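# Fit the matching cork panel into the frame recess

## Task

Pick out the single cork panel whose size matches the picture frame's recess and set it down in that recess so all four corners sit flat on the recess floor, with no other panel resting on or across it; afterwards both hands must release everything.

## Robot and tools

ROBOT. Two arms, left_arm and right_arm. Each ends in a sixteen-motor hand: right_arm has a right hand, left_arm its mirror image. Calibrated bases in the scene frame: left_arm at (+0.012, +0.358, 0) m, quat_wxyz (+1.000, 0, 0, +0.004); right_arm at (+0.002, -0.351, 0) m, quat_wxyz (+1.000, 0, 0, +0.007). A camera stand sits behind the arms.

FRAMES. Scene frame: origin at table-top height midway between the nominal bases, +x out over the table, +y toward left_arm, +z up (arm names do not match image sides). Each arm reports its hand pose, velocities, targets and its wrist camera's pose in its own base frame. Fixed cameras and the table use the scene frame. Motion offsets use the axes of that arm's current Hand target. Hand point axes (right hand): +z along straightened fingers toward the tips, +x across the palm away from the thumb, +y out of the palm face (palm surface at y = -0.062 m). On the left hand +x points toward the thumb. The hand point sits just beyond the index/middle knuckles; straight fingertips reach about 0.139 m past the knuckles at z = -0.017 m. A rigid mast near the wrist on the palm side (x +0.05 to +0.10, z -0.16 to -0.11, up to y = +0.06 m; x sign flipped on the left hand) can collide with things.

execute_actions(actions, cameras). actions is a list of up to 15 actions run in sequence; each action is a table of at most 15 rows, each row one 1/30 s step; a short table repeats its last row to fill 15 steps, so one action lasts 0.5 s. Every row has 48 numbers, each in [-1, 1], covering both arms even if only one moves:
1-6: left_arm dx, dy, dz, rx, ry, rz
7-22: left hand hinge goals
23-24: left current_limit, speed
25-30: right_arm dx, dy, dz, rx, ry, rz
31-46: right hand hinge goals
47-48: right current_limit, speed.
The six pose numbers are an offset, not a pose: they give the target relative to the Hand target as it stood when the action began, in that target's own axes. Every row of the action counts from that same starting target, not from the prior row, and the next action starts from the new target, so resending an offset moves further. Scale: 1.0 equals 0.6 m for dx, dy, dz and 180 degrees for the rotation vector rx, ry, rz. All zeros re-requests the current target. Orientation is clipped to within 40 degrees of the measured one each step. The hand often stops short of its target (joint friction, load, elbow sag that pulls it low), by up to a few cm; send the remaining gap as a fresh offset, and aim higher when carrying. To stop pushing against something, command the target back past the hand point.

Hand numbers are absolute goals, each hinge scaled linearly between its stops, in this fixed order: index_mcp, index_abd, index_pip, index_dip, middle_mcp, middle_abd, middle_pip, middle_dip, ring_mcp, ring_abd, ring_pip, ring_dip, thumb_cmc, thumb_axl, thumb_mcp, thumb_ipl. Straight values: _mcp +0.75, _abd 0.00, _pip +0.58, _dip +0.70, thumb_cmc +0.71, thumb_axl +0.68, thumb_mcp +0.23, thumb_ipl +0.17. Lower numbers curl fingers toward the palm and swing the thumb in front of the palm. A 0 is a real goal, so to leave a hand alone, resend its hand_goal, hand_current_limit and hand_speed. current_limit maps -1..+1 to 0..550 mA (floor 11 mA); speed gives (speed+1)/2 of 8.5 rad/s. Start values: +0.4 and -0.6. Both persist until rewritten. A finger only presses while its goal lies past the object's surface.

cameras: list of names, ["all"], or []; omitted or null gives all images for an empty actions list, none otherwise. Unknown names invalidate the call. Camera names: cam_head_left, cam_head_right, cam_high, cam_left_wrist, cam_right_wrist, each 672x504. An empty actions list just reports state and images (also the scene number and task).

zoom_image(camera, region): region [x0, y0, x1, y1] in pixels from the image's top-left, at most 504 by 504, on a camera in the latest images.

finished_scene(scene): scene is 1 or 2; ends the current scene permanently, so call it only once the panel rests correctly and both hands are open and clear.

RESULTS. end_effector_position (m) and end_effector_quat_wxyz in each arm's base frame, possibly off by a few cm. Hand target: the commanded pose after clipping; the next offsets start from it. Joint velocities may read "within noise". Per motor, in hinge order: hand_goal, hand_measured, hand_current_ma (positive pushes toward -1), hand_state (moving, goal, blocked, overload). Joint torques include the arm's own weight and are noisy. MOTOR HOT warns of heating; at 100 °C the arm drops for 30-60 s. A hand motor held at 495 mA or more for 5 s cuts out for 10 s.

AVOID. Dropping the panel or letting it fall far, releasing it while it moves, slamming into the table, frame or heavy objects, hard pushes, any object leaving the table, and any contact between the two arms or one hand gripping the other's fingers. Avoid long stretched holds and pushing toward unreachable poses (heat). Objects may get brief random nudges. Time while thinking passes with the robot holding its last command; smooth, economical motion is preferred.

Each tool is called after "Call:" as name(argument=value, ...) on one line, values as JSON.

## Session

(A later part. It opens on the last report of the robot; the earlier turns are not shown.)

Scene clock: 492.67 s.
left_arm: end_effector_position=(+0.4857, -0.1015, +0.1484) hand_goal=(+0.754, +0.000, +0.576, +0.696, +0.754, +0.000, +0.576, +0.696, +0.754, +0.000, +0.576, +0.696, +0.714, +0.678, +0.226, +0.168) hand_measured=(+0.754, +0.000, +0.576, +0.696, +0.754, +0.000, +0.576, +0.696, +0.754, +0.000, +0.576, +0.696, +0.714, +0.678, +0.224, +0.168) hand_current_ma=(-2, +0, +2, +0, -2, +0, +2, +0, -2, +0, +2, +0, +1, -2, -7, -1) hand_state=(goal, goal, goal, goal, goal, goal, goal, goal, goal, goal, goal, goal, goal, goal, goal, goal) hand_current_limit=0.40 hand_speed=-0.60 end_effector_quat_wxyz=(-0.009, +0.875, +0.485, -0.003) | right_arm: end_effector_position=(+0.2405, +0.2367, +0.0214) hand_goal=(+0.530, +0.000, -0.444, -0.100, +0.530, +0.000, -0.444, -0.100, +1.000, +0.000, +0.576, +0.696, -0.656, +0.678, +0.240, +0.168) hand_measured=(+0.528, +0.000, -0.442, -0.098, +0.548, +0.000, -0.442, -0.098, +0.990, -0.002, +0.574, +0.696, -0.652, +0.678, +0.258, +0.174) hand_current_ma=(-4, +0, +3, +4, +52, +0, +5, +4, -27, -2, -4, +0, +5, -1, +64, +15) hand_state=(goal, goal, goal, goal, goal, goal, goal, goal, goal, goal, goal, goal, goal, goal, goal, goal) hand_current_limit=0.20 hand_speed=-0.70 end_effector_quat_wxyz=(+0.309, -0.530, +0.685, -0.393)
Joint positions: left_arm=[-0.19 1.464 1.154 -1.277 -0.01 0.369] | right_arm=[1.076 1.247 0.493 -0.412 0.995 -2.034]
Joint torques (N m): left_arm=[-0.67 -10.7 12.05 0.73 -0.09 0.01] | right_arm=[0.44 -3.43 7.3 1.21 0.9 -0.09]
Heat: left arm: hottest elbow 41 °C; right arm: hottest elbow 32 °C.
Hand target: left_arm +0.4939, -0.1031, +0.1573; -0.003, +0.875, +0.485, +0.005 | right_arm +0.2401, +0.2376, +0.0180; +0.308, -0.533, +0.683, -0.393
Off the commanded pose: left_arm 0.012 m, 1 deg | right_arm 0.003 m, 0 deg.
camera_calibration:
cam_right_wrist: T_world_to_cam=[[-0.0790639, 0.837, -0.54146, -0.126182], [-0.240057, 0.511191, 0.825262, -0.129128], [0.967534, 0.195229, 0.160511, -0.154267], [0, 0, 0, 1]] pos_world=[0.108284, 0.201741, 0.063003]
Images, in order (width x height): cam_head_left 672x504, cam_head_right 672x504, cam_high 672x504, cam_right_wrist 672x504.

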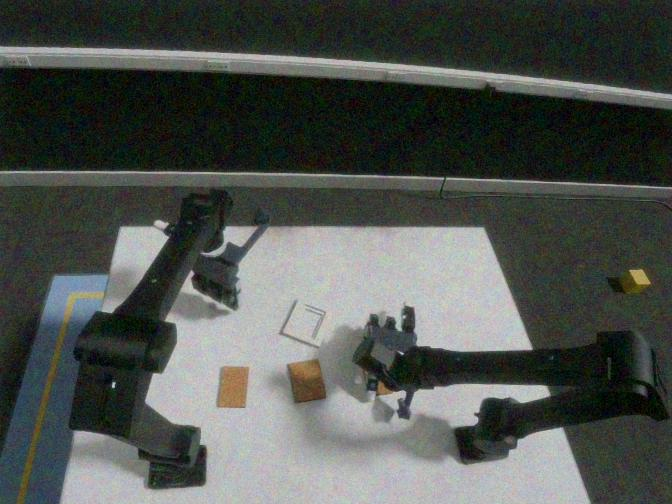

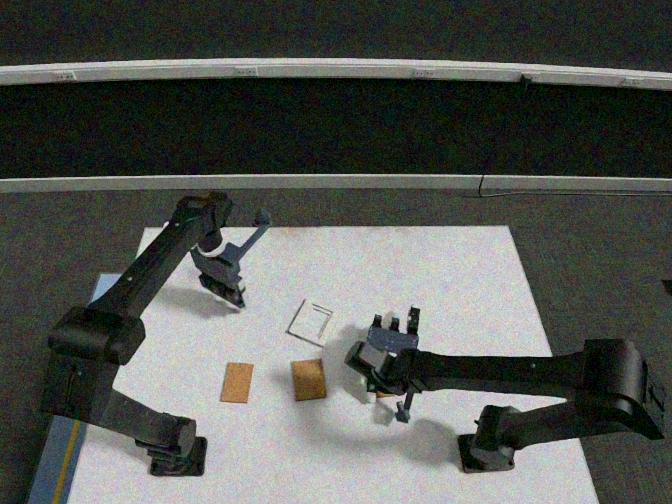

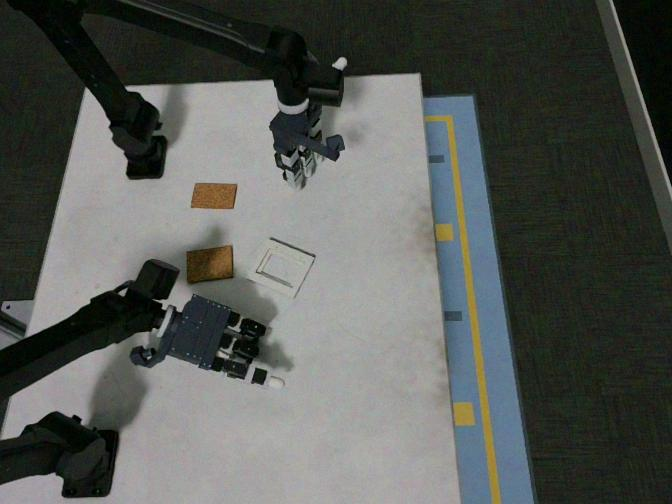

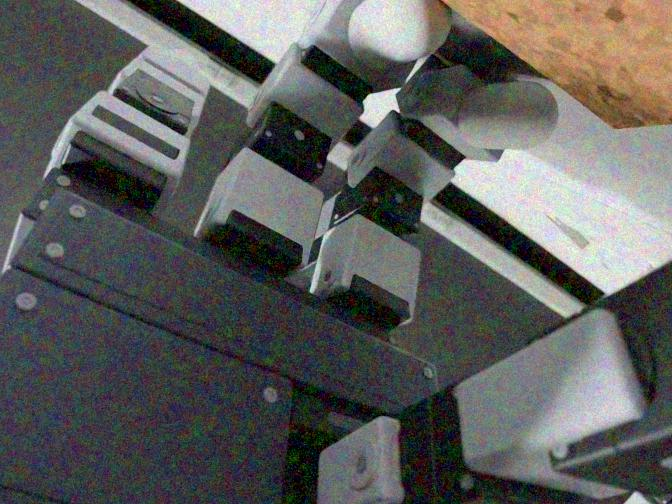

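Call:
zoom_image(camera="cam_right_wrist", region=[300, 0, 672, 280])

Scaled by 1.355 from the camera's 672x504 image, which has a finer 960x720 frame.

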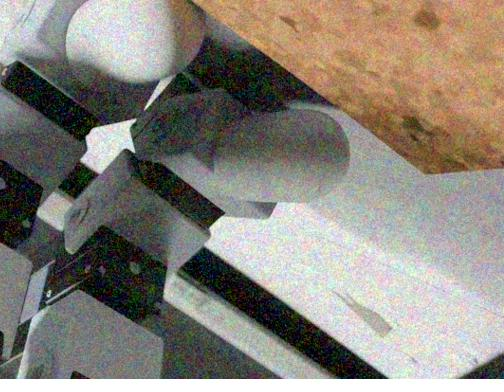

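Call:
execute_actions(actions=[[[0,0,0,0,0,0,0.754,0,0.576,0.696,0.754,0,0.576,0.696,0.754,0,0.576,0.696,0.714,0.678,0.226,0.168,0.4,-0.6,0.015,-0.004,-0.0025,0,0,0,0.6,0,-0.445,-0.1,0.6,0,-0.445,-0.1,1,0,0.576,0.696,-0.657,0.678,0.3,0.168,0.2,-0.7]],[[0,0,0,0,0,0,0.754,0,0.576,0.696,0.754,0,0.576,0.696,0.754,0,0.576,0.696,0.714,0.678,0.226,0.168,0.4,-0.6,0,0.0,0.0,0,0,0,0.53,0,-0.445,-0.1,0.53,0,-0.445,-0.1,1,0,0.576,0.696,-0.657,0.678,0.25,0.168,0.2,-0.7]],[[0,0,0,0,0,0,0.754,0,0.576,0.696,0.754,0,0.576,0.696,0.754,0,0.576,0.696,0.714,0.678,0.226,0.168,0.4,-0.6,0,0.0,0.0,0,0,0,0.48,0,-0.445,-0.1,0.48,0,-0.445,-0.1,1,0,0.576,0.696,-0.657,0.678,0.22,0.168,0.2,-0.7]]], cameras=["cam_head_left","cam_right_wrist"])

Call:
zoom_image(camera="cam_right_wrist", region=[300, 0, 672, 280])

Call:
zoom_image(camera="cam_head_left", region=[340, 310, 440, 430])

Scene clock: 525.47 s.
left_arm: end_effector_position=(+0.4857, -0.1015, +0.1484) hand_goal=(+0.754, +0.000, +0.576, +0.696, +0.754, +0.000, +0.576, +0.696, +0.754, +0.000, +0.576, +0.696, +0.714, +0.678, +0.226, +0.168) hand_measured=(+0.754, +0.000, +0.576, +0.696, +0.754, +0.000, +0.576, +0.696, +0.754, +0.000, +0.576, +0.696, +0.714, +0.678, +0.224, +0.168) hand_current_ma=(-2, +0, +2, +0, -2, +0, +2, +0, -2, +0, +2, +0, +1, -2, -7, -1) hand_state=(goal, goal, goal, goal, goal, goal, goal, goal, goal, goal, goal, goal, goal, goal, goal, goal) hand_current_limit=0.40 hand_speed=-0.60 end_effector_quat_wxyz=(-0.009, +0.875, +0.485, -0.003) | right_arm: end_effector_position=(+0.2367, +0.2278, +0.0203) hand_goal=(+0.480, +0.000, -0.444, -0.100, +0.480, +0.000, -0.444, -0.100, +1.000, +0.000, +0.576, +0.696, -0.656, +0.678, +0.220, +0.168) hand_measured=(+0.508, +0.000, -0.440, -0.100, +0.514, +0.000, -0.436, -0.098, +0.990, -0.002, +0.574, +0.696, -0.652, +0.678, +0.252, +0.174) hand_current_ma=(+90, +0, +8, +1, +112, +0, +19, +3, -27, -2, -4, +0, +8, -1, +129, +20) hand_state=(blocked, goal, goal, goal, blocked, goal, goal, goal, goal, goal, goal, goal, goal, goal, blocked, goal) hand_current_limit=0.20 hand_speed=-0.70 end_effector_quat_wxyz=(+0.308, -0.532, +0.682, -0.396)
Joint positions: left_arm=[-0.19 1.464 1.154 -1.277 -0.01 0.369] | right_arm=[1.076 1.223 0.469 -0.411 1 -2.043]
Joint torques (N m): left_arm=[-0.62 -10.75 12.07 0.76 -0.09 0.02] | right_arm=[-0.21 -3.9 7.64 1.02 0.57 -0.13]
Heat: left arm: hottest elbow 41 °C; right arm: hottest elbow 30 °C.
Hand target: left_arm +0.4939, -0.1031, +0.1573; -0.003, +0.875, +0.485, +0.005 | right_arm +0.2378, +0.2287, +0.0208; +0.308, -0.533, +0.683, -0.394
Off the commanded pose: left_arm 0.012 m, 1 deg | right_arm 0.002 m, 0 deg.
camera_calibration:
cam_right_wrist: T_world_to_cam=[[-0.0795674, 0.832177, -0.548772, -0.118243], [-0.243549, 0.517604, 0.820226, -0.125068], [0.966619, 0.198916, 0.161492, -0.14934], [0, 0, 0, 1]] pos_world=[0.104487, 0.192841, 0.0618126]
Images, in order (width x height): cam_head_left 672x504, cam_right_wrist 672x504.

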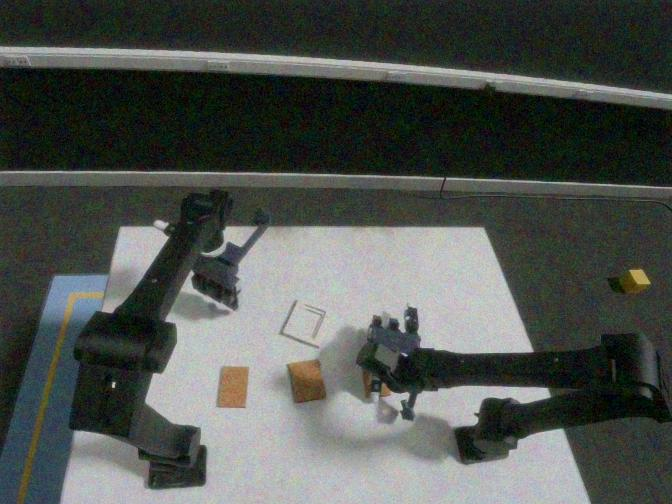

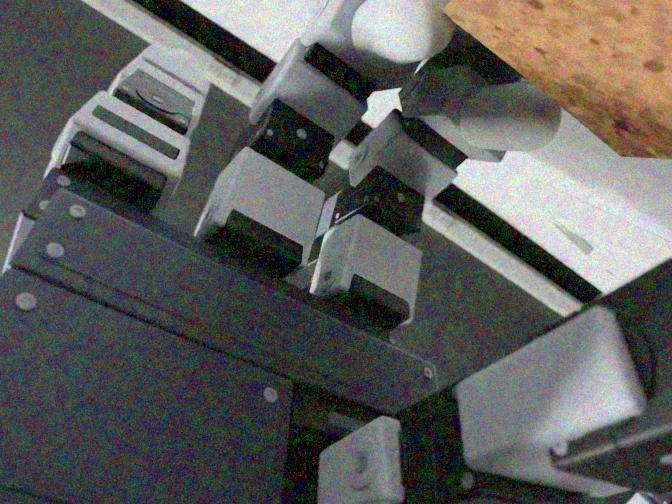

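Scaled by 1.355 from the camera's 672x504 image, which has a finer 960x720 frame.

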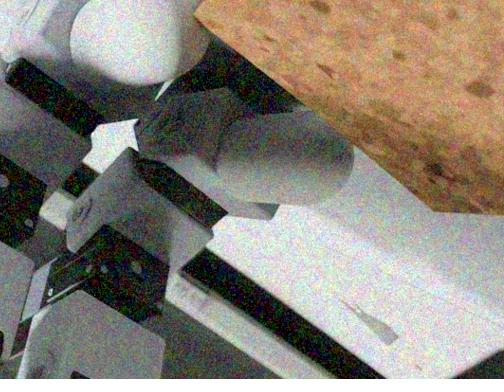

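Scaled by 4.200 from the camera's 672x504 image, which has a finer 960x720 frame.

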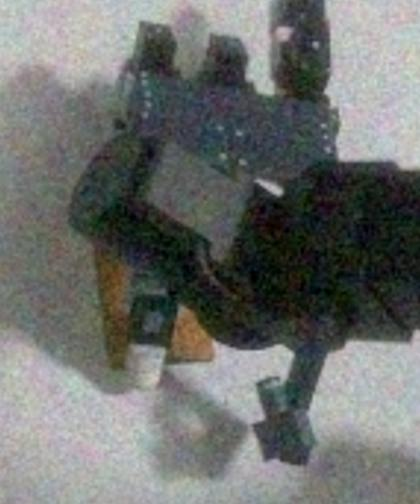

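Call:
execute_actions(actions=[[[0,0,0,0,0,0,0.754,0,0.576,0.696,0.754,0,0.576,0.696,0.754,0,0.576,0.696,0.714,0.678,0.226,0.168,0.4,-0.6,0,0.0,0.0,0,0,0,0.4,0,-0.445,-0.1,0.4,0,-0.445,-0.1,1,0,0.576,0.696,-0.657,0.678,0.18,0.168,0.2,-0.7]]], cameras=["cam_right_wrist"])

Call:
execute_actions(actions=[[[0,0,0,0,0,0,0.754,0,0.576,0.696,0.754,0,0.576,0.696,0.754,0,0.576,0.696,0.714,0.678,0.226,0.168,0.4,-0.6,0,-0.022,-0.0125,0,0,0,0.4,0,-0.445,-0.1,0.4,0,-0.445,-0.1,1,0,0.576,0.696,-0.657,0.678,0.18,0.168,0.2,-0.7]],[[0,0,0,0,0,0,0.754,0,0.576,0.696,0.754,0,0.576,0.696,0.754,0,0.576,0.696,0.714,0.678,0.226,0.168,0.4,-0.6,0,-0.022,-0.0125,0,0,0,0.4,0,-0.445,-0.1,0.4,0,-0.445,-0.1,1,0,0.576,0.696,-0.657,0.678,0.18,0.168,0.2,-0.7]]], cameras=["cam_head_left","cam_head_right","cam_right_wrist"])

Call:
zoom_image(camera="cam_head_left", region=[340, 310, 440, 430])

Scene clock: 535.53 s.
left_arm: end_effector_position=(+0.4857, -0.1015, +0.1484) hand_goal=(+0.754, +0.000, +0.576, +0.696, +0.754, +0.000, +0.576, +0.696, +0.754, +0.000, +0.576, +0.696, +0.714, +0.678, +0.226, +0.168) hand_measured=(+0.754, +0.000, +0.576, +0.696, +0.754, +0.000, +0.576, +0.696, +0.754, +0.000, +0.576, +0.696, +0.714, +0.678, +0.224, +0.168) hand_current_ma=(-2, +0, +2, +0, -2, +0, +2, +0, -2, +0, +2, +0, +1, -2, -7, -1) hand_state=(goal, goal, goal, goal, goal, goal, goal, goal, goal, goal, goal, goal, goal, goal, goal, goal) hand_current_limit=0.40 hand_speed=-0.60 end_effector_quat_wxyz=(-0.009, +0.875, +0.485, -0.003) | right_arm: end_effector_position=(+0.2378, +0.2283, +0.0224) hand_goal=(+0.400, +0.000, -0.444, -0.100, +0.400, +0.000, -0.444, -0.100, +1.000, +0.000, +0.576, +0.696, -0.656, +0.678, +0.180, +0.168) hand_measured=(+0.438, +0.000, -0.438, -0.100, +0.468, +0.000, -0.430, -0.098, +0.990, -0.002, +0.574, +0.696, -0.650, +0.678, +0.246, +0.184) hand_current_ma=(+127, +0, +12, +1, +260, +0, +37, +3, -27, -2, -4, +0, +15, -1, +317, +55) hand_state=(blocked, goal, goal, goal, blocked, goal, goal, goal, goal, goal, goal, goal, goal, goal, blocked, goal) hand_current_limit=0.20 hand_speed=-0.70 end_effector_quat_wxyz=(+0.312, -0.529, +0.683, -0.396)
Joint positions: left_arm=[-0.19 1.464 1.154 -1.277 -0.01 0.369] | right_arm=[1.075 1.217 0.469 -0.409 1.004 -2.043]
Joint torques (N m): left_arm=[-0.56 -10.7 11.97 0.72 -0.08 0.02] | right_arm=[-0.15 -3.6 7.69 0.95 0.41 -0.13]
Heat: left arm: hottest elbow 41 °C; right arm: hottest elbow 30 °C.
Hand target: left_arm +0.4939, -0.1031, +0.1573; -0.003, +0.875, +0.485, +0.005 | right_arm +0.2378, +0.2288, +0.0208; +0.308, -0.533, +0.683, -0.393
Off the commanded pose: left_arm 0.012 m, 1 deg | right_arm 0.002 m, 1 deg.
camera_calibration:
cam_right_wrist: T_world_to_cam=[[-0.0745526, 0.835359, -0.544625, -0.11941], [-0.248004, 0.513455, 0.821498, -0.124859], [0.965886, 0.196314, 0.168893, -0.150173], [0, 0, 0, 1]] pos_world=[0.105182, 0.193341, 0.0629003]
Images, in order (width x height): cam_right_wrist 672x504.

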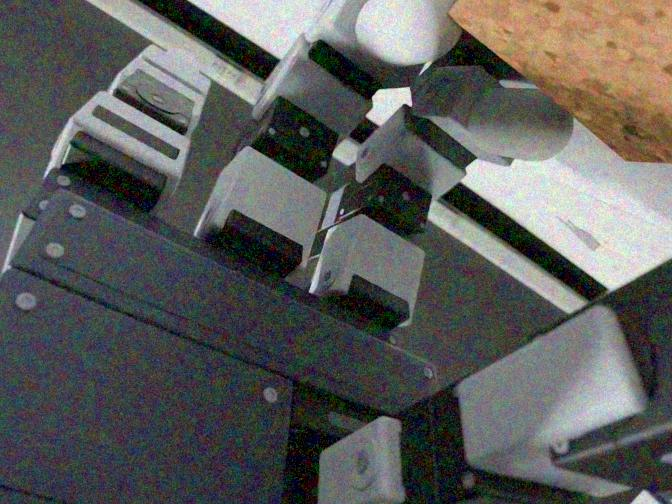

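Scene clock: 536.73 s.
left_arm: end_effector_position=(+0.4857, -0.1015, +0.1484) hand_goal=(+0.754, +0.000, +0.576, +0.696, +0.754, +0.000, +0.576, +0.696, +0.754, +0.000, +0.576, +0.696, +0.714, +0.678, +0.226, +0.168) hand_measured=(+0.754, +0.000, +0.576, +0.696, +0.754, +0.000, +0.576, +0.696, +0.754, +0.000, +0.576, +0.696, +0.714, +0.678, +0.224, +0.168) hand_current_ma=(-2, +0, +2, +0, -2, +0, +2, +0, -2, +0, +2, +0, +1, -2, -7, -1) hand_state=(goal, goal, goal, goal, goal, goal, goal, goal, goal, goal, goal, goal, goal, goal, goal, goal) hand_current_limit=0.40 hand_speed=-0.60 end_effector_quat_wxyz=(-0.009, +0.875, +0.485, -0.003) | right_arm: end_effector_position=(+0.2287, +0.2152, +0.0357) hand_goal=(+0.400, +0.000, -0.444, -0.100, +0.400, +0.000, -0.444, -0.100, +1.000, +0.000, +0.576, +0.696, -0.656, +0.678, +0.180, +0.168) hand_measured=(+0.398, +0.000, -0.438, -0.100, +0.398, +0.000, -0.440, -0.098, +0.990, -0.002, +0.574, +0.696, -0.652, +0.678, +0.180, +0.170) hand_current_ma=(-2, +1, +10, +1, -2, +0, +9, +3, -27, -2, -4, +0, +6, -1, +0, +3) hand_state=(goal, goal, goal, goal, goal, goal, goal, goal, goal, goal, goal, goal, goal, goal, goal, goal) hand_current_limit=0.20 hand_speed=-0.70 end_effector_quat_wxyz=(+0.296, -0.541, +0.679, -0.398)
Joint positions: left_arm=[-0.19 1.464 1.154 -1.277 -0.01 0.369] | right_arm=[1.075 1.144 0.475 -0.523 0.993 -2.048]
Joint torques (N m): left_arm=[-0.62 -10.7 12.04 0.79 -0.09 0.01] | right_arm=[-0.32 -3.78 11.45 0.57 0.87 -0.11]
Heat: left arm: hottest elbow 41 °C; right arm: hottest elbow 30 °C.
Hand target: left_arm +0.4939, -0.1031, +0.1573; -0.003, +0.875, +0.485, +0.005 | right_arm +0.2381, +0.2287, +0.0512; +0.308, -0.533, +0.683, -0.394
Off the commanded pose: left_arm 0.012 m, 1 deg | right_arm 0.022 m, 2 deg.
camera_calibration:
cam_right_wrist: T_world_to_cam=[[-0.0950025, 0.817973, -0.567358, -0.0926809], [-0.229743, 0.536534, 0.812003, -0.1401], [0.968603, 0.207489, 0.136951, -0.142981], [0, 0, 0, 1]] pos_world=[0.0975002, 0.180646, 0.0807603]
Images, in order (width x height): cam_head_left 672x504, cam_head_right 672x504, cam_right_wrist 672x504.

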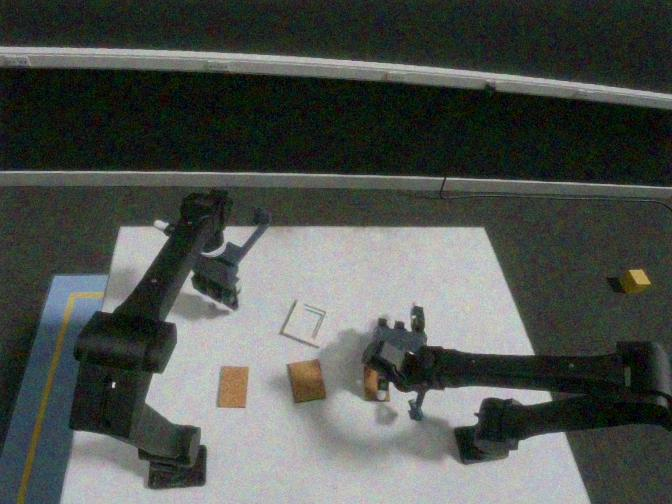

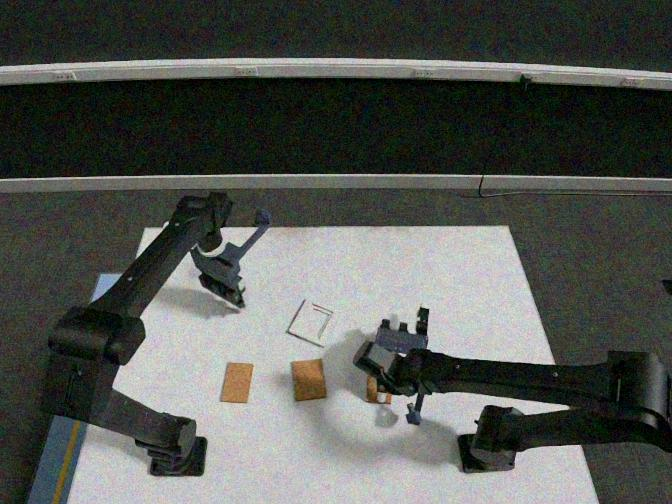

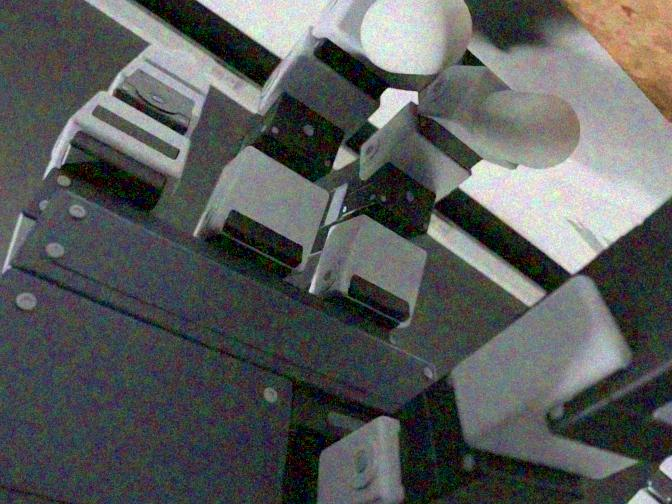

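Scaled by 4.200 from the camera's 672x504 image, which has a finer 960x720 frame.

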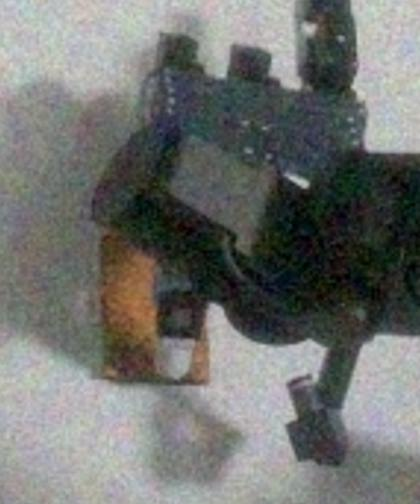

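Call:
execute_actions(actions=[[[0,0,0,0,0,0,0.754,0,0.576,0.696,0.754,0,0.576,0.696,0.754,0,0.576,0.696,0.714,0.678,0.226,0.168,0.4,-0.6,0,-0.05,-0.029,0,0,0,0.685,0,-0.423,-0.03,0.685,0,-0.423,-0.03,1,0,0.576,0.696,-0.657,0.678,0.36,0.168,0.2,-0.5]]], cameras=["cam_head_left","cam_head_right","cam_high"])

Call:
zoom_image(camera="cam_head_left", region=[340, 310, 440, 430])

Call:
zoom_image(camera="cam_head_right", region=[340, 310, 440, 430])

Scene clock: 566.27 s.
left_arm: end_effector_position=(+0.4857, -0.1015, +0.1484) hand_goal=(+0.754, +0.000, +0.576, +0.696, +0.754, +0.000, +0.576, +0.696, +0.754, +0.000, +0.576, +0.696, +0.714, +0.678, +0.226, +0.168) hand_measured=(+0.754, +0.000, +0.576, +0.696, +0.754, +0.000, +0.576, +0.696, +0.754, +0.000, +0.576, +0.696, +0.714, +0.678, +0.224, +0.168) hand_current_ma=(-2, +0, +2, +0, -2, +0, +2, +0, -2, +0, +2, +0, +1, -2, -7, -1) hand_state=(goal, goal, goal, goal, goal, goal, goal, goal, goal, goal, goal, goal, goal, goal, goal, goal) hand_current_limit=0.40 hand_speed=-0.60 end_effector_quat_wxyz=(-0.009, +0.875, +0.485, -0.003) | right_arm: end_effector_position=(+0.2320, +0.2202, +0.0760) hand_goal=(+0.686, +0.000, -0.422, -0.030, +0.686, +0.000, -0.422, -0.030, +1.000, +0.000, +0.576, +0.696, -0.656, +0.678, +0.360, +0.168) hand_measured=(+0.674, +0.000, -0.424, -0.032, +0.672, +0.000, -0.424, -0.032, +0.988, -0.002, +0.574, +0.696, -0.654, +0.678, +0.354, +0.170) hand_current_ma=(-30, +1, -2, -4, -36, +0, -2, -5, -28, -2, -4, +0, +5, -1, -19, +2) hand_state=(goal, goal, goal, goal, goal, goal, goal, goal, goal, goal, goal, goal, goal, goal, goal, goal) hand_current_limit=0.20 hand_speed=-0.50 end_effector_quat_wxyz=(+0.302, -0.539, +0.680, -0.396)
Joint positions: left_arm=[-0.19 1.464 1.154 -1.277 -0.01 0.369] | right_arm=[1.073 1.062 0.545 -0.654 0.992 -2.056]
Joint torques (N m): left_arm=[-0.44 -10.64 12 0.77 -0.09 0.02] | right_arm=[-0.09 -2.73 11.47 0.59 0.91 -0.03]
Heat: left arm: hottest elbow 41 °C; right arm: hottest elbow 31 °C.
Hand target: left_arm +0.4939, -0.1031, +0.1573; -0.003, +0.875, +0.485, +0.005 | right_arm +0.2381, +0.2287, +0.0860; +0.308, -0.533, +0.683, -0.393
Off the commanded pose: left_arm 0.012 m, 1 deg | right_arm 0.014 m, 1 deg.
Images, in order (width x height): cam_head_left 672x504, cam_head_right 672x504, cam_high 672x504.

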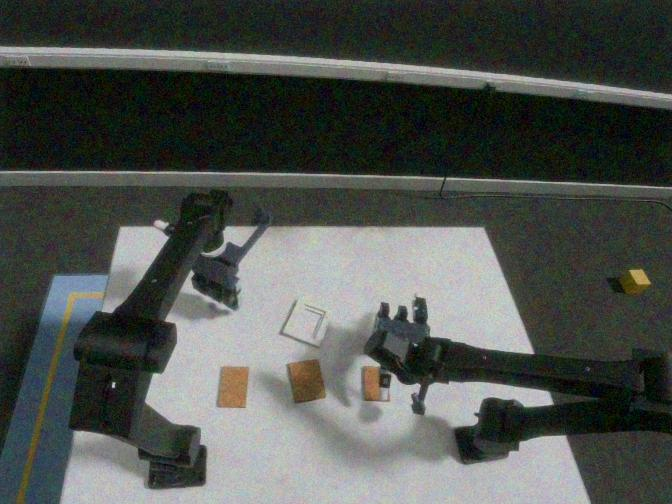

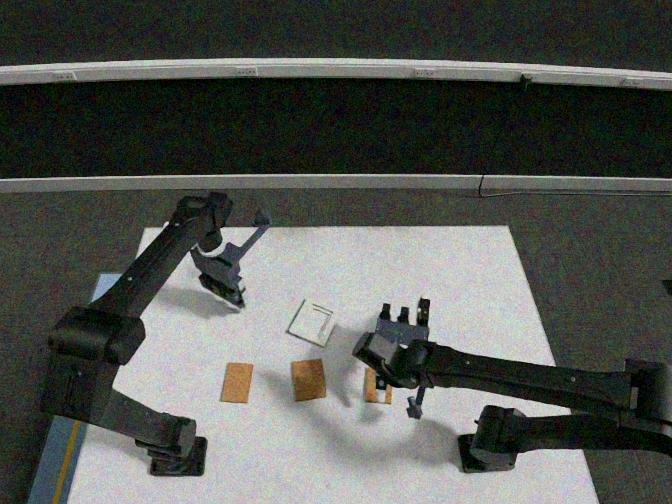

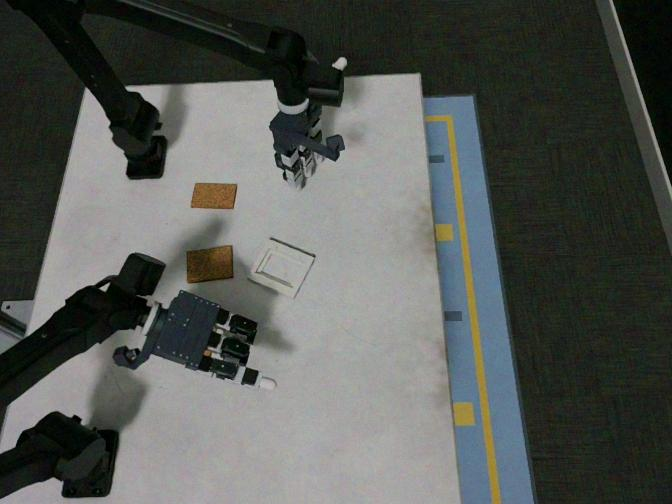

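Scaled by 4.200 from the camera's 672x504 image, which has a finer 960x720 frame.

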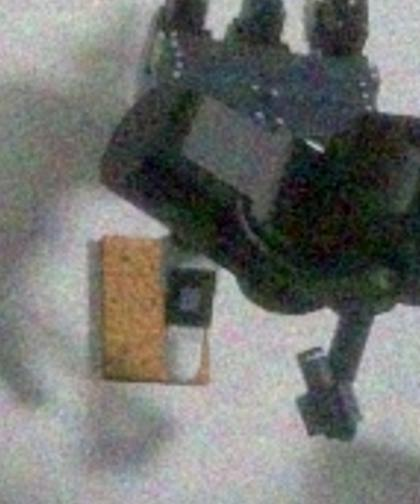

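Scaled by 4.200 from the camera's 672x504 image, which has a finer 960x720 frame.

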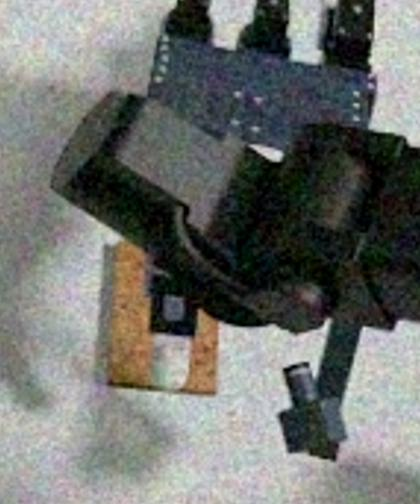

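Call:
execute_actions(actions=[], cameras=["cam_head_right","cam_right_wrist"])

Call:
zoom_image(camera="cam_head_right", region=[300, 320, 460, 440])

Scene clock: 586.80 s.
left_arm: end_effector_position=(+0.4857, -0.1015, +0.1484) hand_goal=(+0.754, +0.000, +0.576, +0.696, +0.754, +0.000, +0.576, +0.696, +0.754, +0.000, +0.576, +0.696, +0.714, +0.678, +0.226, +0.168) hand_measured=(+0.754, +0.000, +0.576, +0.696, +0.754, +0.000, +0.576, +0.696, +0.754, +0.000, +0.576, +0.696, +0.714, +0.678, +0.224, +0.168) hand_current_ma=(-2, +0, +2, +0, -2, +0, +2, +0, -2, +0, +2, +0, +1, -2, -7, -1) hand_state=(goal, goal, goal, goal, goal, goal, goal, goal, goal, goal, goal, goal, goal, goal, goal, goal) hand_current_limit=0.40 hand_speed=-0.60 end_effector_quat_wxyz=(-0.009, +0.875, +0.485, -0.003) | right_arm: end_effector_position=(+0.2320, +0.2202, +0.0760) hand_goal=(+0.686, +0.000, -0.422, -0.030, +0.686, +0.000, -0.422, -0.030, +1.000, +0.000, +0.576, +0.696, -0.656, +0.678, +0.360, +0.168) hand_measured=(+0.674, +0.000, -0.424, -0.032, +0.672, +0.000, -0.424, -0.032, +0.988, -0.002, +0.574, +0.696, -0.654, +0.678, +0.354, +0.170) hand_current_ma=(-30, +1, -2, -4, -36, +0, -2, -5, -28, -2, -4, +0, +5, -1, -19, +2) hand_state=(goal, goal, goal, goal, goal, goal, goal, goal, goal, goal, goal, goal, goal, goal, goal, goal) hand_current_limit=0.20 hand_speed=-0.50 end_effector_quat_wxyz=(+0.302, -0.539, +0.680, -0.396)
Joint positions: left_arm=[-0.19 1.464 1.154 -1.277 -0.01 0.369] | right_arm=[1.073 1.062 0.545 -0.654 0.992 -2.056]
Joint velocities: within noise
Joint torques (N m): left_arm=[-0.67 -10.58 12.05 0.76 -0.08 0.03] | right_arm=[-0.21 -2.73 11.45 0.59 0.9 -0.04]
Heat: left arm: hottest elbow 41 °C; right arm: hottest elbow 32 °C.
Hand target: left_arm +0.4939, -0.1031, +0.1573; -0.003, +0.875, +0.485, +0.005 | right_arm +0.2381, +0.2287, +0.0860; +0.308, -0.533, +0.683, -0.393
Off the commanded pose: left_arm 0.012 m, 1 deg | right_arm 0.014 m, 1 deg.
camera_calibration:
cam_right_wrist: T_world_to_cam=[[-0.0925432, 0.824542, -0.558181, -0.0763281], [-0.23706, 0.526222, 0.816635, -0.171144], [0.967077, 0.207897, 0.146768, -0.153179], [0, 0, 0, 1]] pos_world=[0.1005, 0.18484, 0.119639]
Images, in order (width x height): cam_head_right 672x504, cam_right_wrist 672x504.

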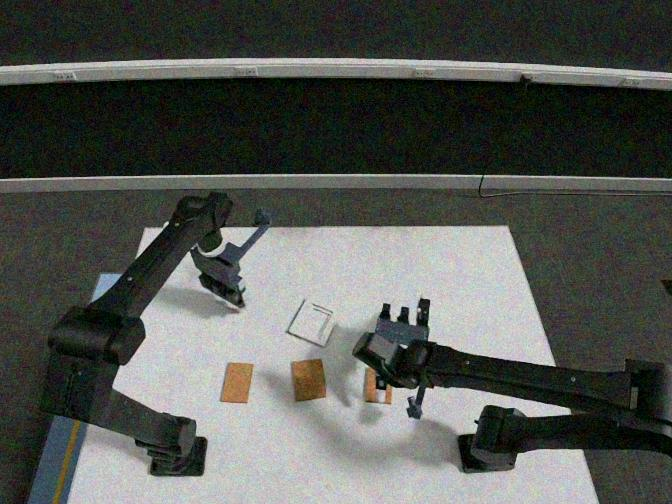

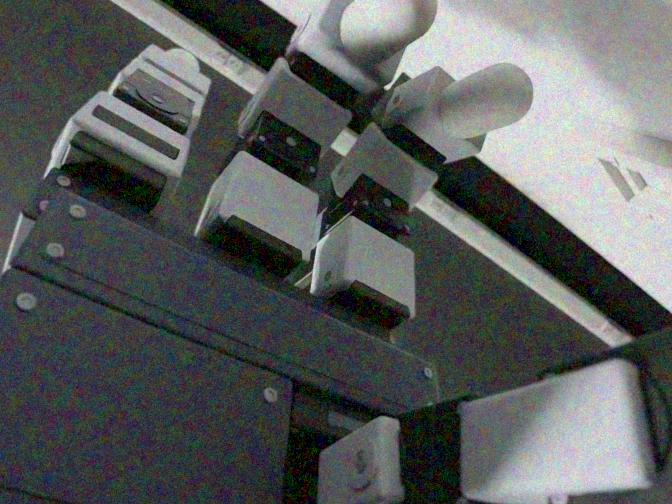

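Scaled by 3.150 from the camera's 672x504 image, which has a finer 960x720 frame.

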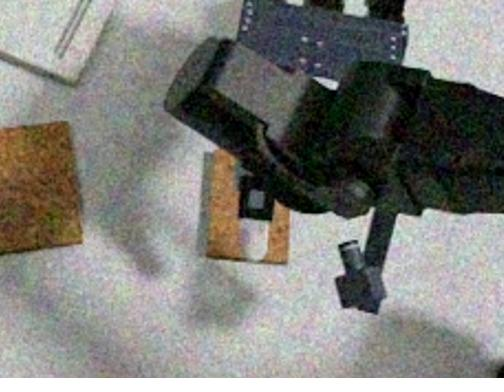

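Call:
execute_actions(actions=[[[0,0,0,0,0,0,0.754,0,0.576,0.696,0.754,0,0.576,0.696,0.754,0,0.576,0.696,0.714,0.678,0.226,0.168,0.4,-0.6,-0.0069,0.0536,0.0072,0,0,0,0.685,0,-0.423,-0.03,0.685,0,-0.423,-0.03,1,0,0.576,0.696,-0.657,0.678,0.36,0.168,0.2,-0.5]]], cameras=["cam_head_right","cam_right_wrist"])

Call:
zoom_image(camera="cam_head_right", region=[330, 350, 430, 425])

Call:
zoom_image(camera="cam_right_wrist", region=[300, 0, 672, 280])

Scene clock: 614.60 s.
left_arm: end_effector_position=(+0.4857, -0.1015, +0.1484) hand_goal=(+0.754, +0.000, +0.576, +0.696, +0.754, +0.000, +0.576, +0.696, +0.754, +0.000, +0.576, +0.696, +0.714, +0.678, +0.226, +0.168) hand_measured=(+0.754, +0.000, +0.576, +0.696, +0.754, +0.000, +0.576, +0.696, +0.754, +0.000, +0.576, +0.696, +0.714, +0.678, +0.224, +0.168) hand_current_ma=(-2, +0, +2, +0, -2, +0, +2, +0, -2, +0, +2, +0, +1, -2, -7, -1) hand_state=(goal, goal, goal, goal, goal, goal, goal, goal, goal, goal, goal, goal, goal, goal, goal, goal) hand_current_limit=0.40 hand_speed=-0.60 end_effector_quat_wxyz=(-0.009, +0.875, +0.485, -0.003) | right_arm: end_effector_position=(+0.2257, +0.2286, +0.0520) hand_goal=(+0.686, +0.000, -0.422, -0.030, +0.686, +0.000, -0.422, -0.030, +1.000, +0.000, +0.576, +0.696, -0.656, +0.678, +0.360, +0.168) hand_measured=(+0.676, +0.000, -0.424, -0.032, +0.674, +0.000, -0.424, -0.032, +0.988, -0.002, +0.574, +0.696, -0.654, +0.678, +0.354, +0.170) hand_current_ma=(-23, +1, -2, -4, -29, +0, -2, -5, -28, -2, -4, +0, +4, -1, -17, +2) hand_state=(goal, goal, goal, goal, goal, goal, goal, goal, goal, goal, goal, goal, goal, goal, goal, goal) hand_current_limit=0.20 hand_speed=-0.50 end_effector_quat_wxyz=(+0.297, -0.539, +0.680, -0.399)
Joint positions: left_arm=[-0.19 1.464 1.154 -1.277 -0.01 0.369] | right_arm=[1.111 1.148 0.535 -0.633 1.008 -1.98]
Joint torques (N m): left_arm=[-0.56 -10.81 12.05 0.77 -0.09 0.01] | right_arm=[0.73 -3.84 8.62 1.14 1.01 0.03]
Heat: left arm: hottest elbow 41 °C; right arm: hottest elbow 33 °C.
Hand target: left_arm +0.4939, -0.1031, +0.1573; -0.003, +0.875, +0.485, +0.005 | right_arm +0.2271, +0.2358, +0.0560; +0.308, -0.533, +0.683, -0.394
Off the commanded pose: left_arm 0.012 m, 1 deg | right_arm 0.008 m, 2 deg.
camera_calibration:
cam_right_wrist: T_world_to_cam=[[-0.0899025, 0.819333, -0.566226, -0.0961207], [-0.230234, 0.536031, 0.812196, -0.161047], [0.968974, 0.203383, 0.140448, -0.144394], [0, 0, 0, 1]] pos_world=[0.0941936, 0.194448, 0.0966557]
Images, in order (width x height): cam_head_right 672x504, cam_right_wrist 672x504.

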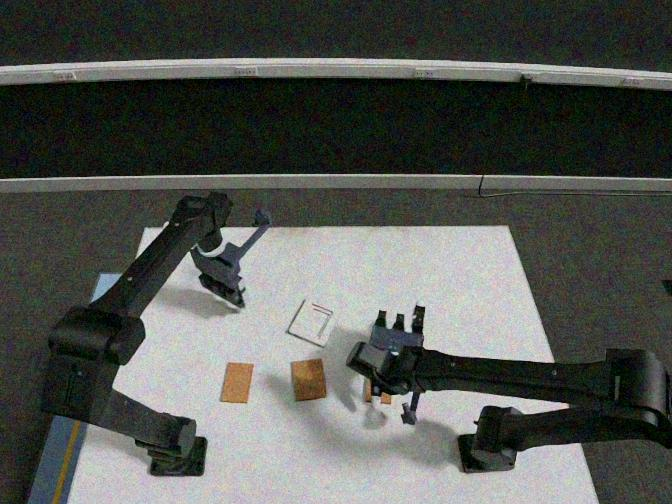

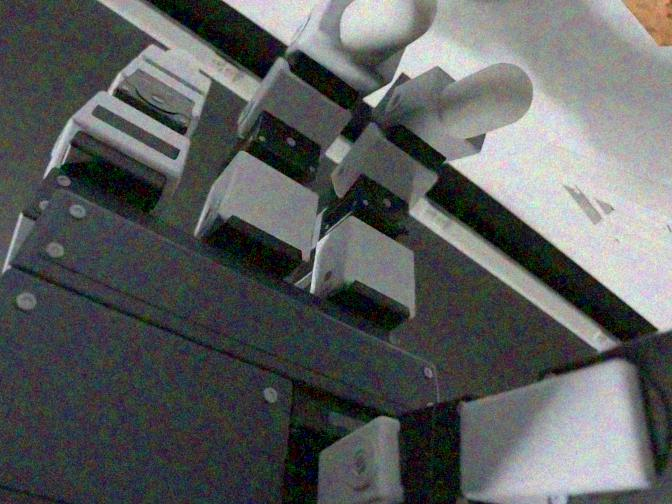

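Scaled by 5.040 from the camera's 672x504 image, which has a finer 960x720 frame.

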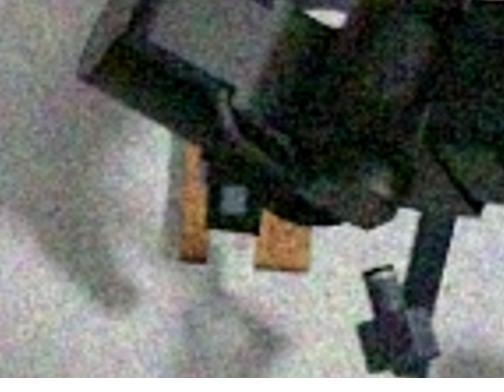

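Scaled by 1.355 from the camera's 672x504 image, which has a finer 960x720 frame.

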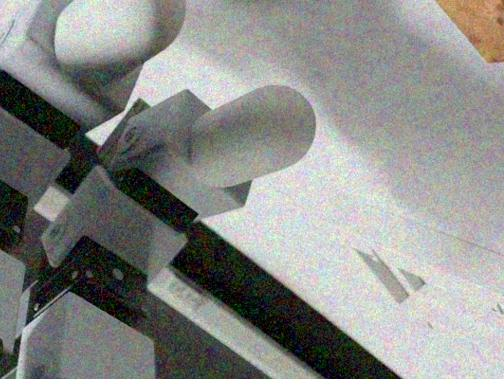

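Call:
zoom_image(camera="cam_head_right", region=[355, 375, 405, 415])

Call:
execute_actions(actions=[], cameras=["cam_head_left","cam_high"])

Call:
zoom_image(camera="cam_head_left", region=[345, 370, 405, 415])

Call:
zoom_image(camera="cam_high", region=[80, 160, 280, 310])

Scaled by 10.080 from the camera's 672x504 image, which has a finer 960x720 frame.

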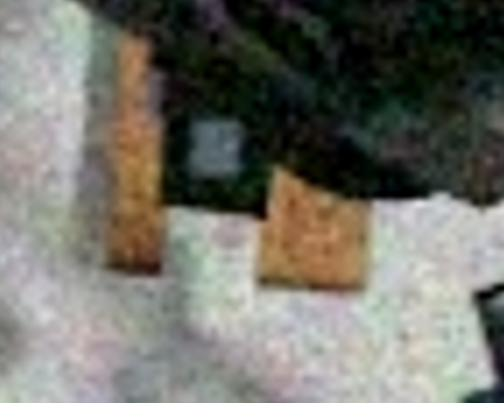

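Scene clock: 642.87 s.
left_arm: end_effector_position=(+0.4857, -0.1015, +0.1484) hand_goal=(+0.754, +0.000, +0.576, +0.696, +0.754, +0.000, +0.576, +0.696, +0.754, +0.000, +0.576, +0.696, +0.714, +0.678, +0.226, +0.168) hand_measured=(+0.754, +0.000, +0.576, +0.696, +0.754, +0.000, +0.576, +0.696, +0.754, +0.000, +0.576, +0.696, +0.714, +0.678, +0.224, +0.168) hand_current_ma=(-2, +0, +2, +0, -2, +0, +2, +0, -2, +0, +2, +0, +1, -2, -7, -1) hand_state=(goal, goal, goal, goal, goal, goal, goal, goal, goal, goal, goal, goal, goal, goal, goal, goal) hand_current_limit=0.40 hand_speed=-0.60 end_effector_quat_wxyz=(-0.009, +0.875, +0.485, -0.003) | right_arm: end_effector_position=(+0.2257, +0.2286, +0.0521) hand_goal=(+0.686, +0.000, -0.422, -0.030, +0.686, +0.000, -0.422, -0.030, +1.000, +0.000, +0.576, +0.696, -0.656, +0.678, +0.360, +0.168) hand_measured=(+0.676, +0.000, -0.424, -0.032, +0.674, +0.000, -0.424, -0.032, +0.988, -0.002, +0.574, +0.696, -0.654, +0.678, +0.354, +0.170) hand_current_ma=(-23, +1, -2, -4, -29, +0, -2, -5, -28, -2, -4, +0, +4, -1, -17, +2) hand_state=(goal, goal, goal, goal, goal, goal, goal, goal, goal, goal, goal, goal, goal, goal, goal, goal) hand_current_limit=0.20 hand_speed=-0.50 end_effector_quat_wxyz=(+0.297, -0.539, +0.680, -0.399)
Joint positions: left_arm=[-0.19 1.464 1.154 -1.277 -0.01 0.369] | right_arm=[1.111 1.148 0.535 -0.633 1.008 -1.98]
Joint velocities: within noise
Joint torques (N m): left_arm=[-0.56 -10.58 12.04 0.77 -0.1 0] | right_arm=[0.79 -3.84 8.62 1.14 1.01 0.03]
Heat: left arm: hottest elbow 41 °C; right arm: hottest elbow 32 °C.
Hand target: left_arm +0.4939, -0.1031, +0.1573; -0.003, +0.875, +0.485, +0.005 | right_arm +0.2271, +0.2358, +0.0560; +0.308, -0.533, +0.682, -0.394
Off the commanded pose: left_arm 0.012 m, 1 deg | right_arm 0.008 m, 2 deg.
Images, in order (width x height): cam_head_left 672x504, cam_high 672x504.

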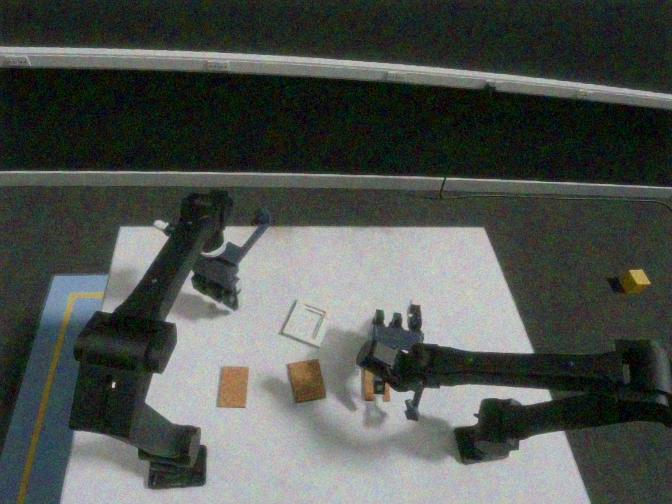

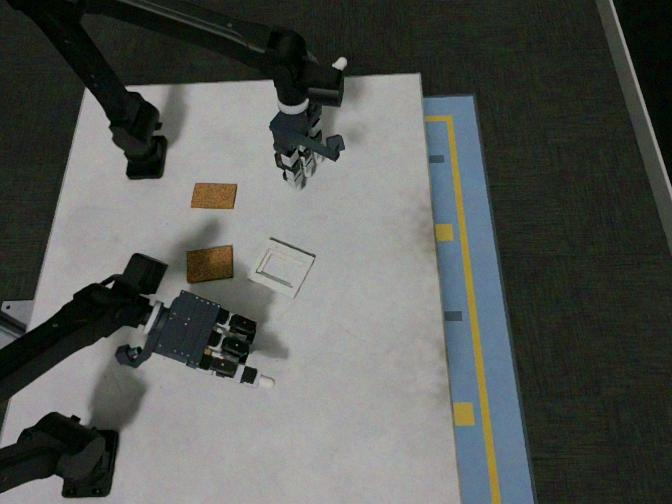

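Scaled by 8.400 from the camera's 672x504 image, which has a finer 960x720 frame.

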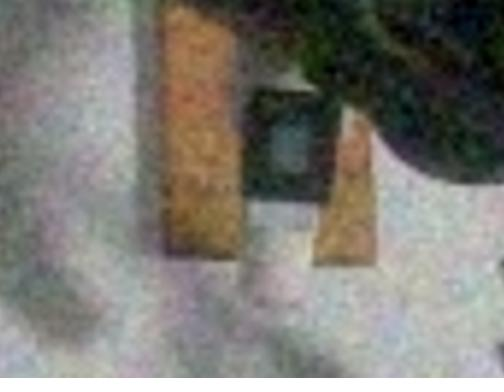

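Scaled by 2.520 from the camera's 672x504 image, which has a finer 960x720 frame.

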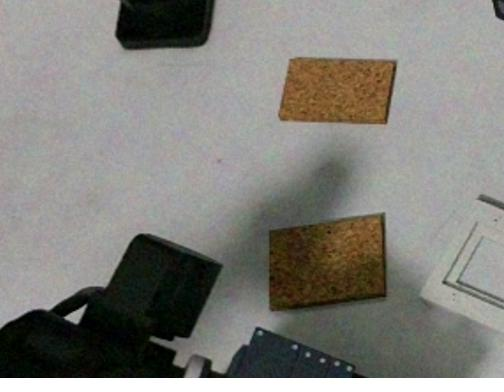

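Call:
execute_actions(actions=[], cameras=["cam_right_wrist"])

Call:
zoom_image(camera="cam_right_wrist", region=[522, 0, 672, 112])

Scene clock: 656.30 s.
left_arm: end_effector_position=(+0.4857, -0.1015, +0.1484) hand_goal=(+0.754, +0.000, +0.576, +0.696, +0.754, +0.000, +0.576, +0.696, +0.754, +0.000, +0.576, +0.696, +0.714, +0.678, +0.226, +0.168) hand_measured=(+0.754, +0.000, +0.576, +0.696, +0.754, +0.000, +0.576, +0.696, +0.754, +0.000, +0.576, +0.696, +0.714, +0.678, +0.224, +0.168) hand_current_ma=(-2, +0, +2, +0, -2, +0, +2, +0, -2, +0, +2, +0, +1, -2, -7, -1) hand_state=(goal, goal, goal, goal, goal, goal, goal, goal, goal, goal, goal, goal, goal, goal, goal, goal) hand_current_limit=0.40 hand_speed=-0.60 end_effector_quat_wxyz=(-0.009, +0.875, +0.485, -0.003) | right_arm: end_effector_position=(+0.2257, +0.2286, +0.0521) hand_goal=(+0.686, +0.000, -0.422, -0.030, +0.686, +0.000, -0.422, -0.030, +1.000, +0.000, +0.576, +0.696, -0.656, +0.678, +0.360, +0.168) hand_measured=(+0.676, +0.000, -0.424, -0.032, +0.674, +0.000, -0.424, -0.032, +0.988, -0.002, +0.574, +0.696, -0.654, +0.678, +0.354, +0.170) hand_current_ma=(-23, +1, -2, -4, -29, +0, -2, -5, -28, -2, -4, +0, +4, -1, -17, +2) hand_state=(goal, goal, goal, goal, goal, goal, goal, goal, goal, goal, goal, goal, goal, goal, goal, goal) hand_current_limit=0.20 hand_speed=-0.50 end_effector_quat_wxyz=(+0.297, -0.539, +0.680, -0.399)
Joint positions: left_arm=[-0.19 1.464 1.154 -1.277 -0.01 0.369] | right_arm=[1.111 1.148 0.535 -0.633 1.008 -1.98]
Joint velocities: within noise
Joint torques (N m): left_arm=[-0.44 -10.52 12.03 0.79 -0.09 0.02] | right_arm=[0.79 -3.78 8.64 1.13 1 0.03]
Heat: left arm: hottest elbow 41 °C; right arm: hottest elbow 32 °C.
Hand target: left_arm +0.4939, -0.1031, +0.1573; -0.003, +0.875, +0.485, +0.005 | right_arm +0.2271, +0.2358, +0.0560; +0.308, -0.533, +0.682, -0.394
Off the commanded pose: left_arm 0.012 m, 1 deg | right_arm 0.008 m, 2 deg.
camera_calibration:
cam_right_wrist: T_world_to_cam=[[-0.0897396, 0.819496, -0.566015, -0.0962704], [-0.23019, 0.535855, 0.812325, -0.161083], [0.968999, 0.203189, 0.140552, -0.144388], [0, 0, 0, 1]] pos_world=[0.0941934, 0.194548, 0.0966553]
Images, in order (width x height): cam_right_wrist 672x504.

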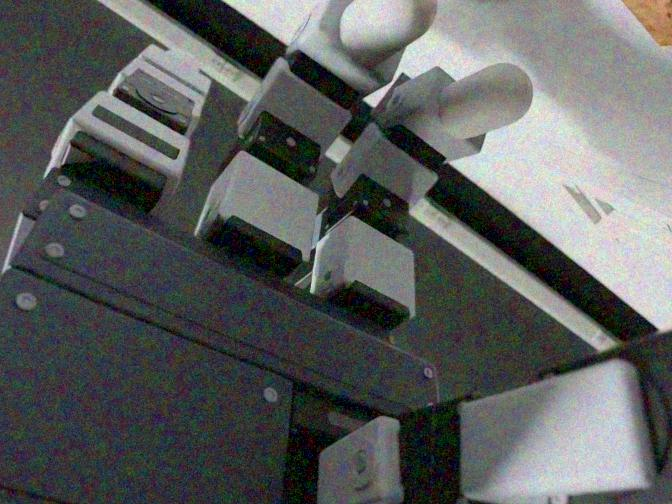

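Scaled by 3.360 from the camera's 672x504 image, which has a finer 960x720 frame.

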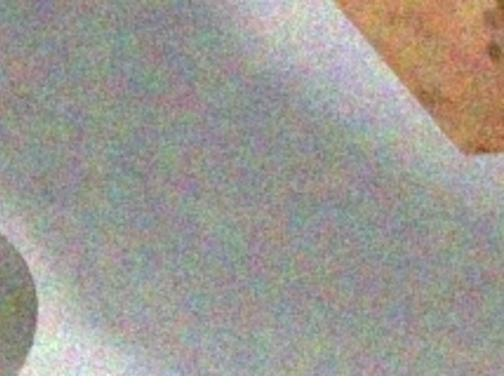

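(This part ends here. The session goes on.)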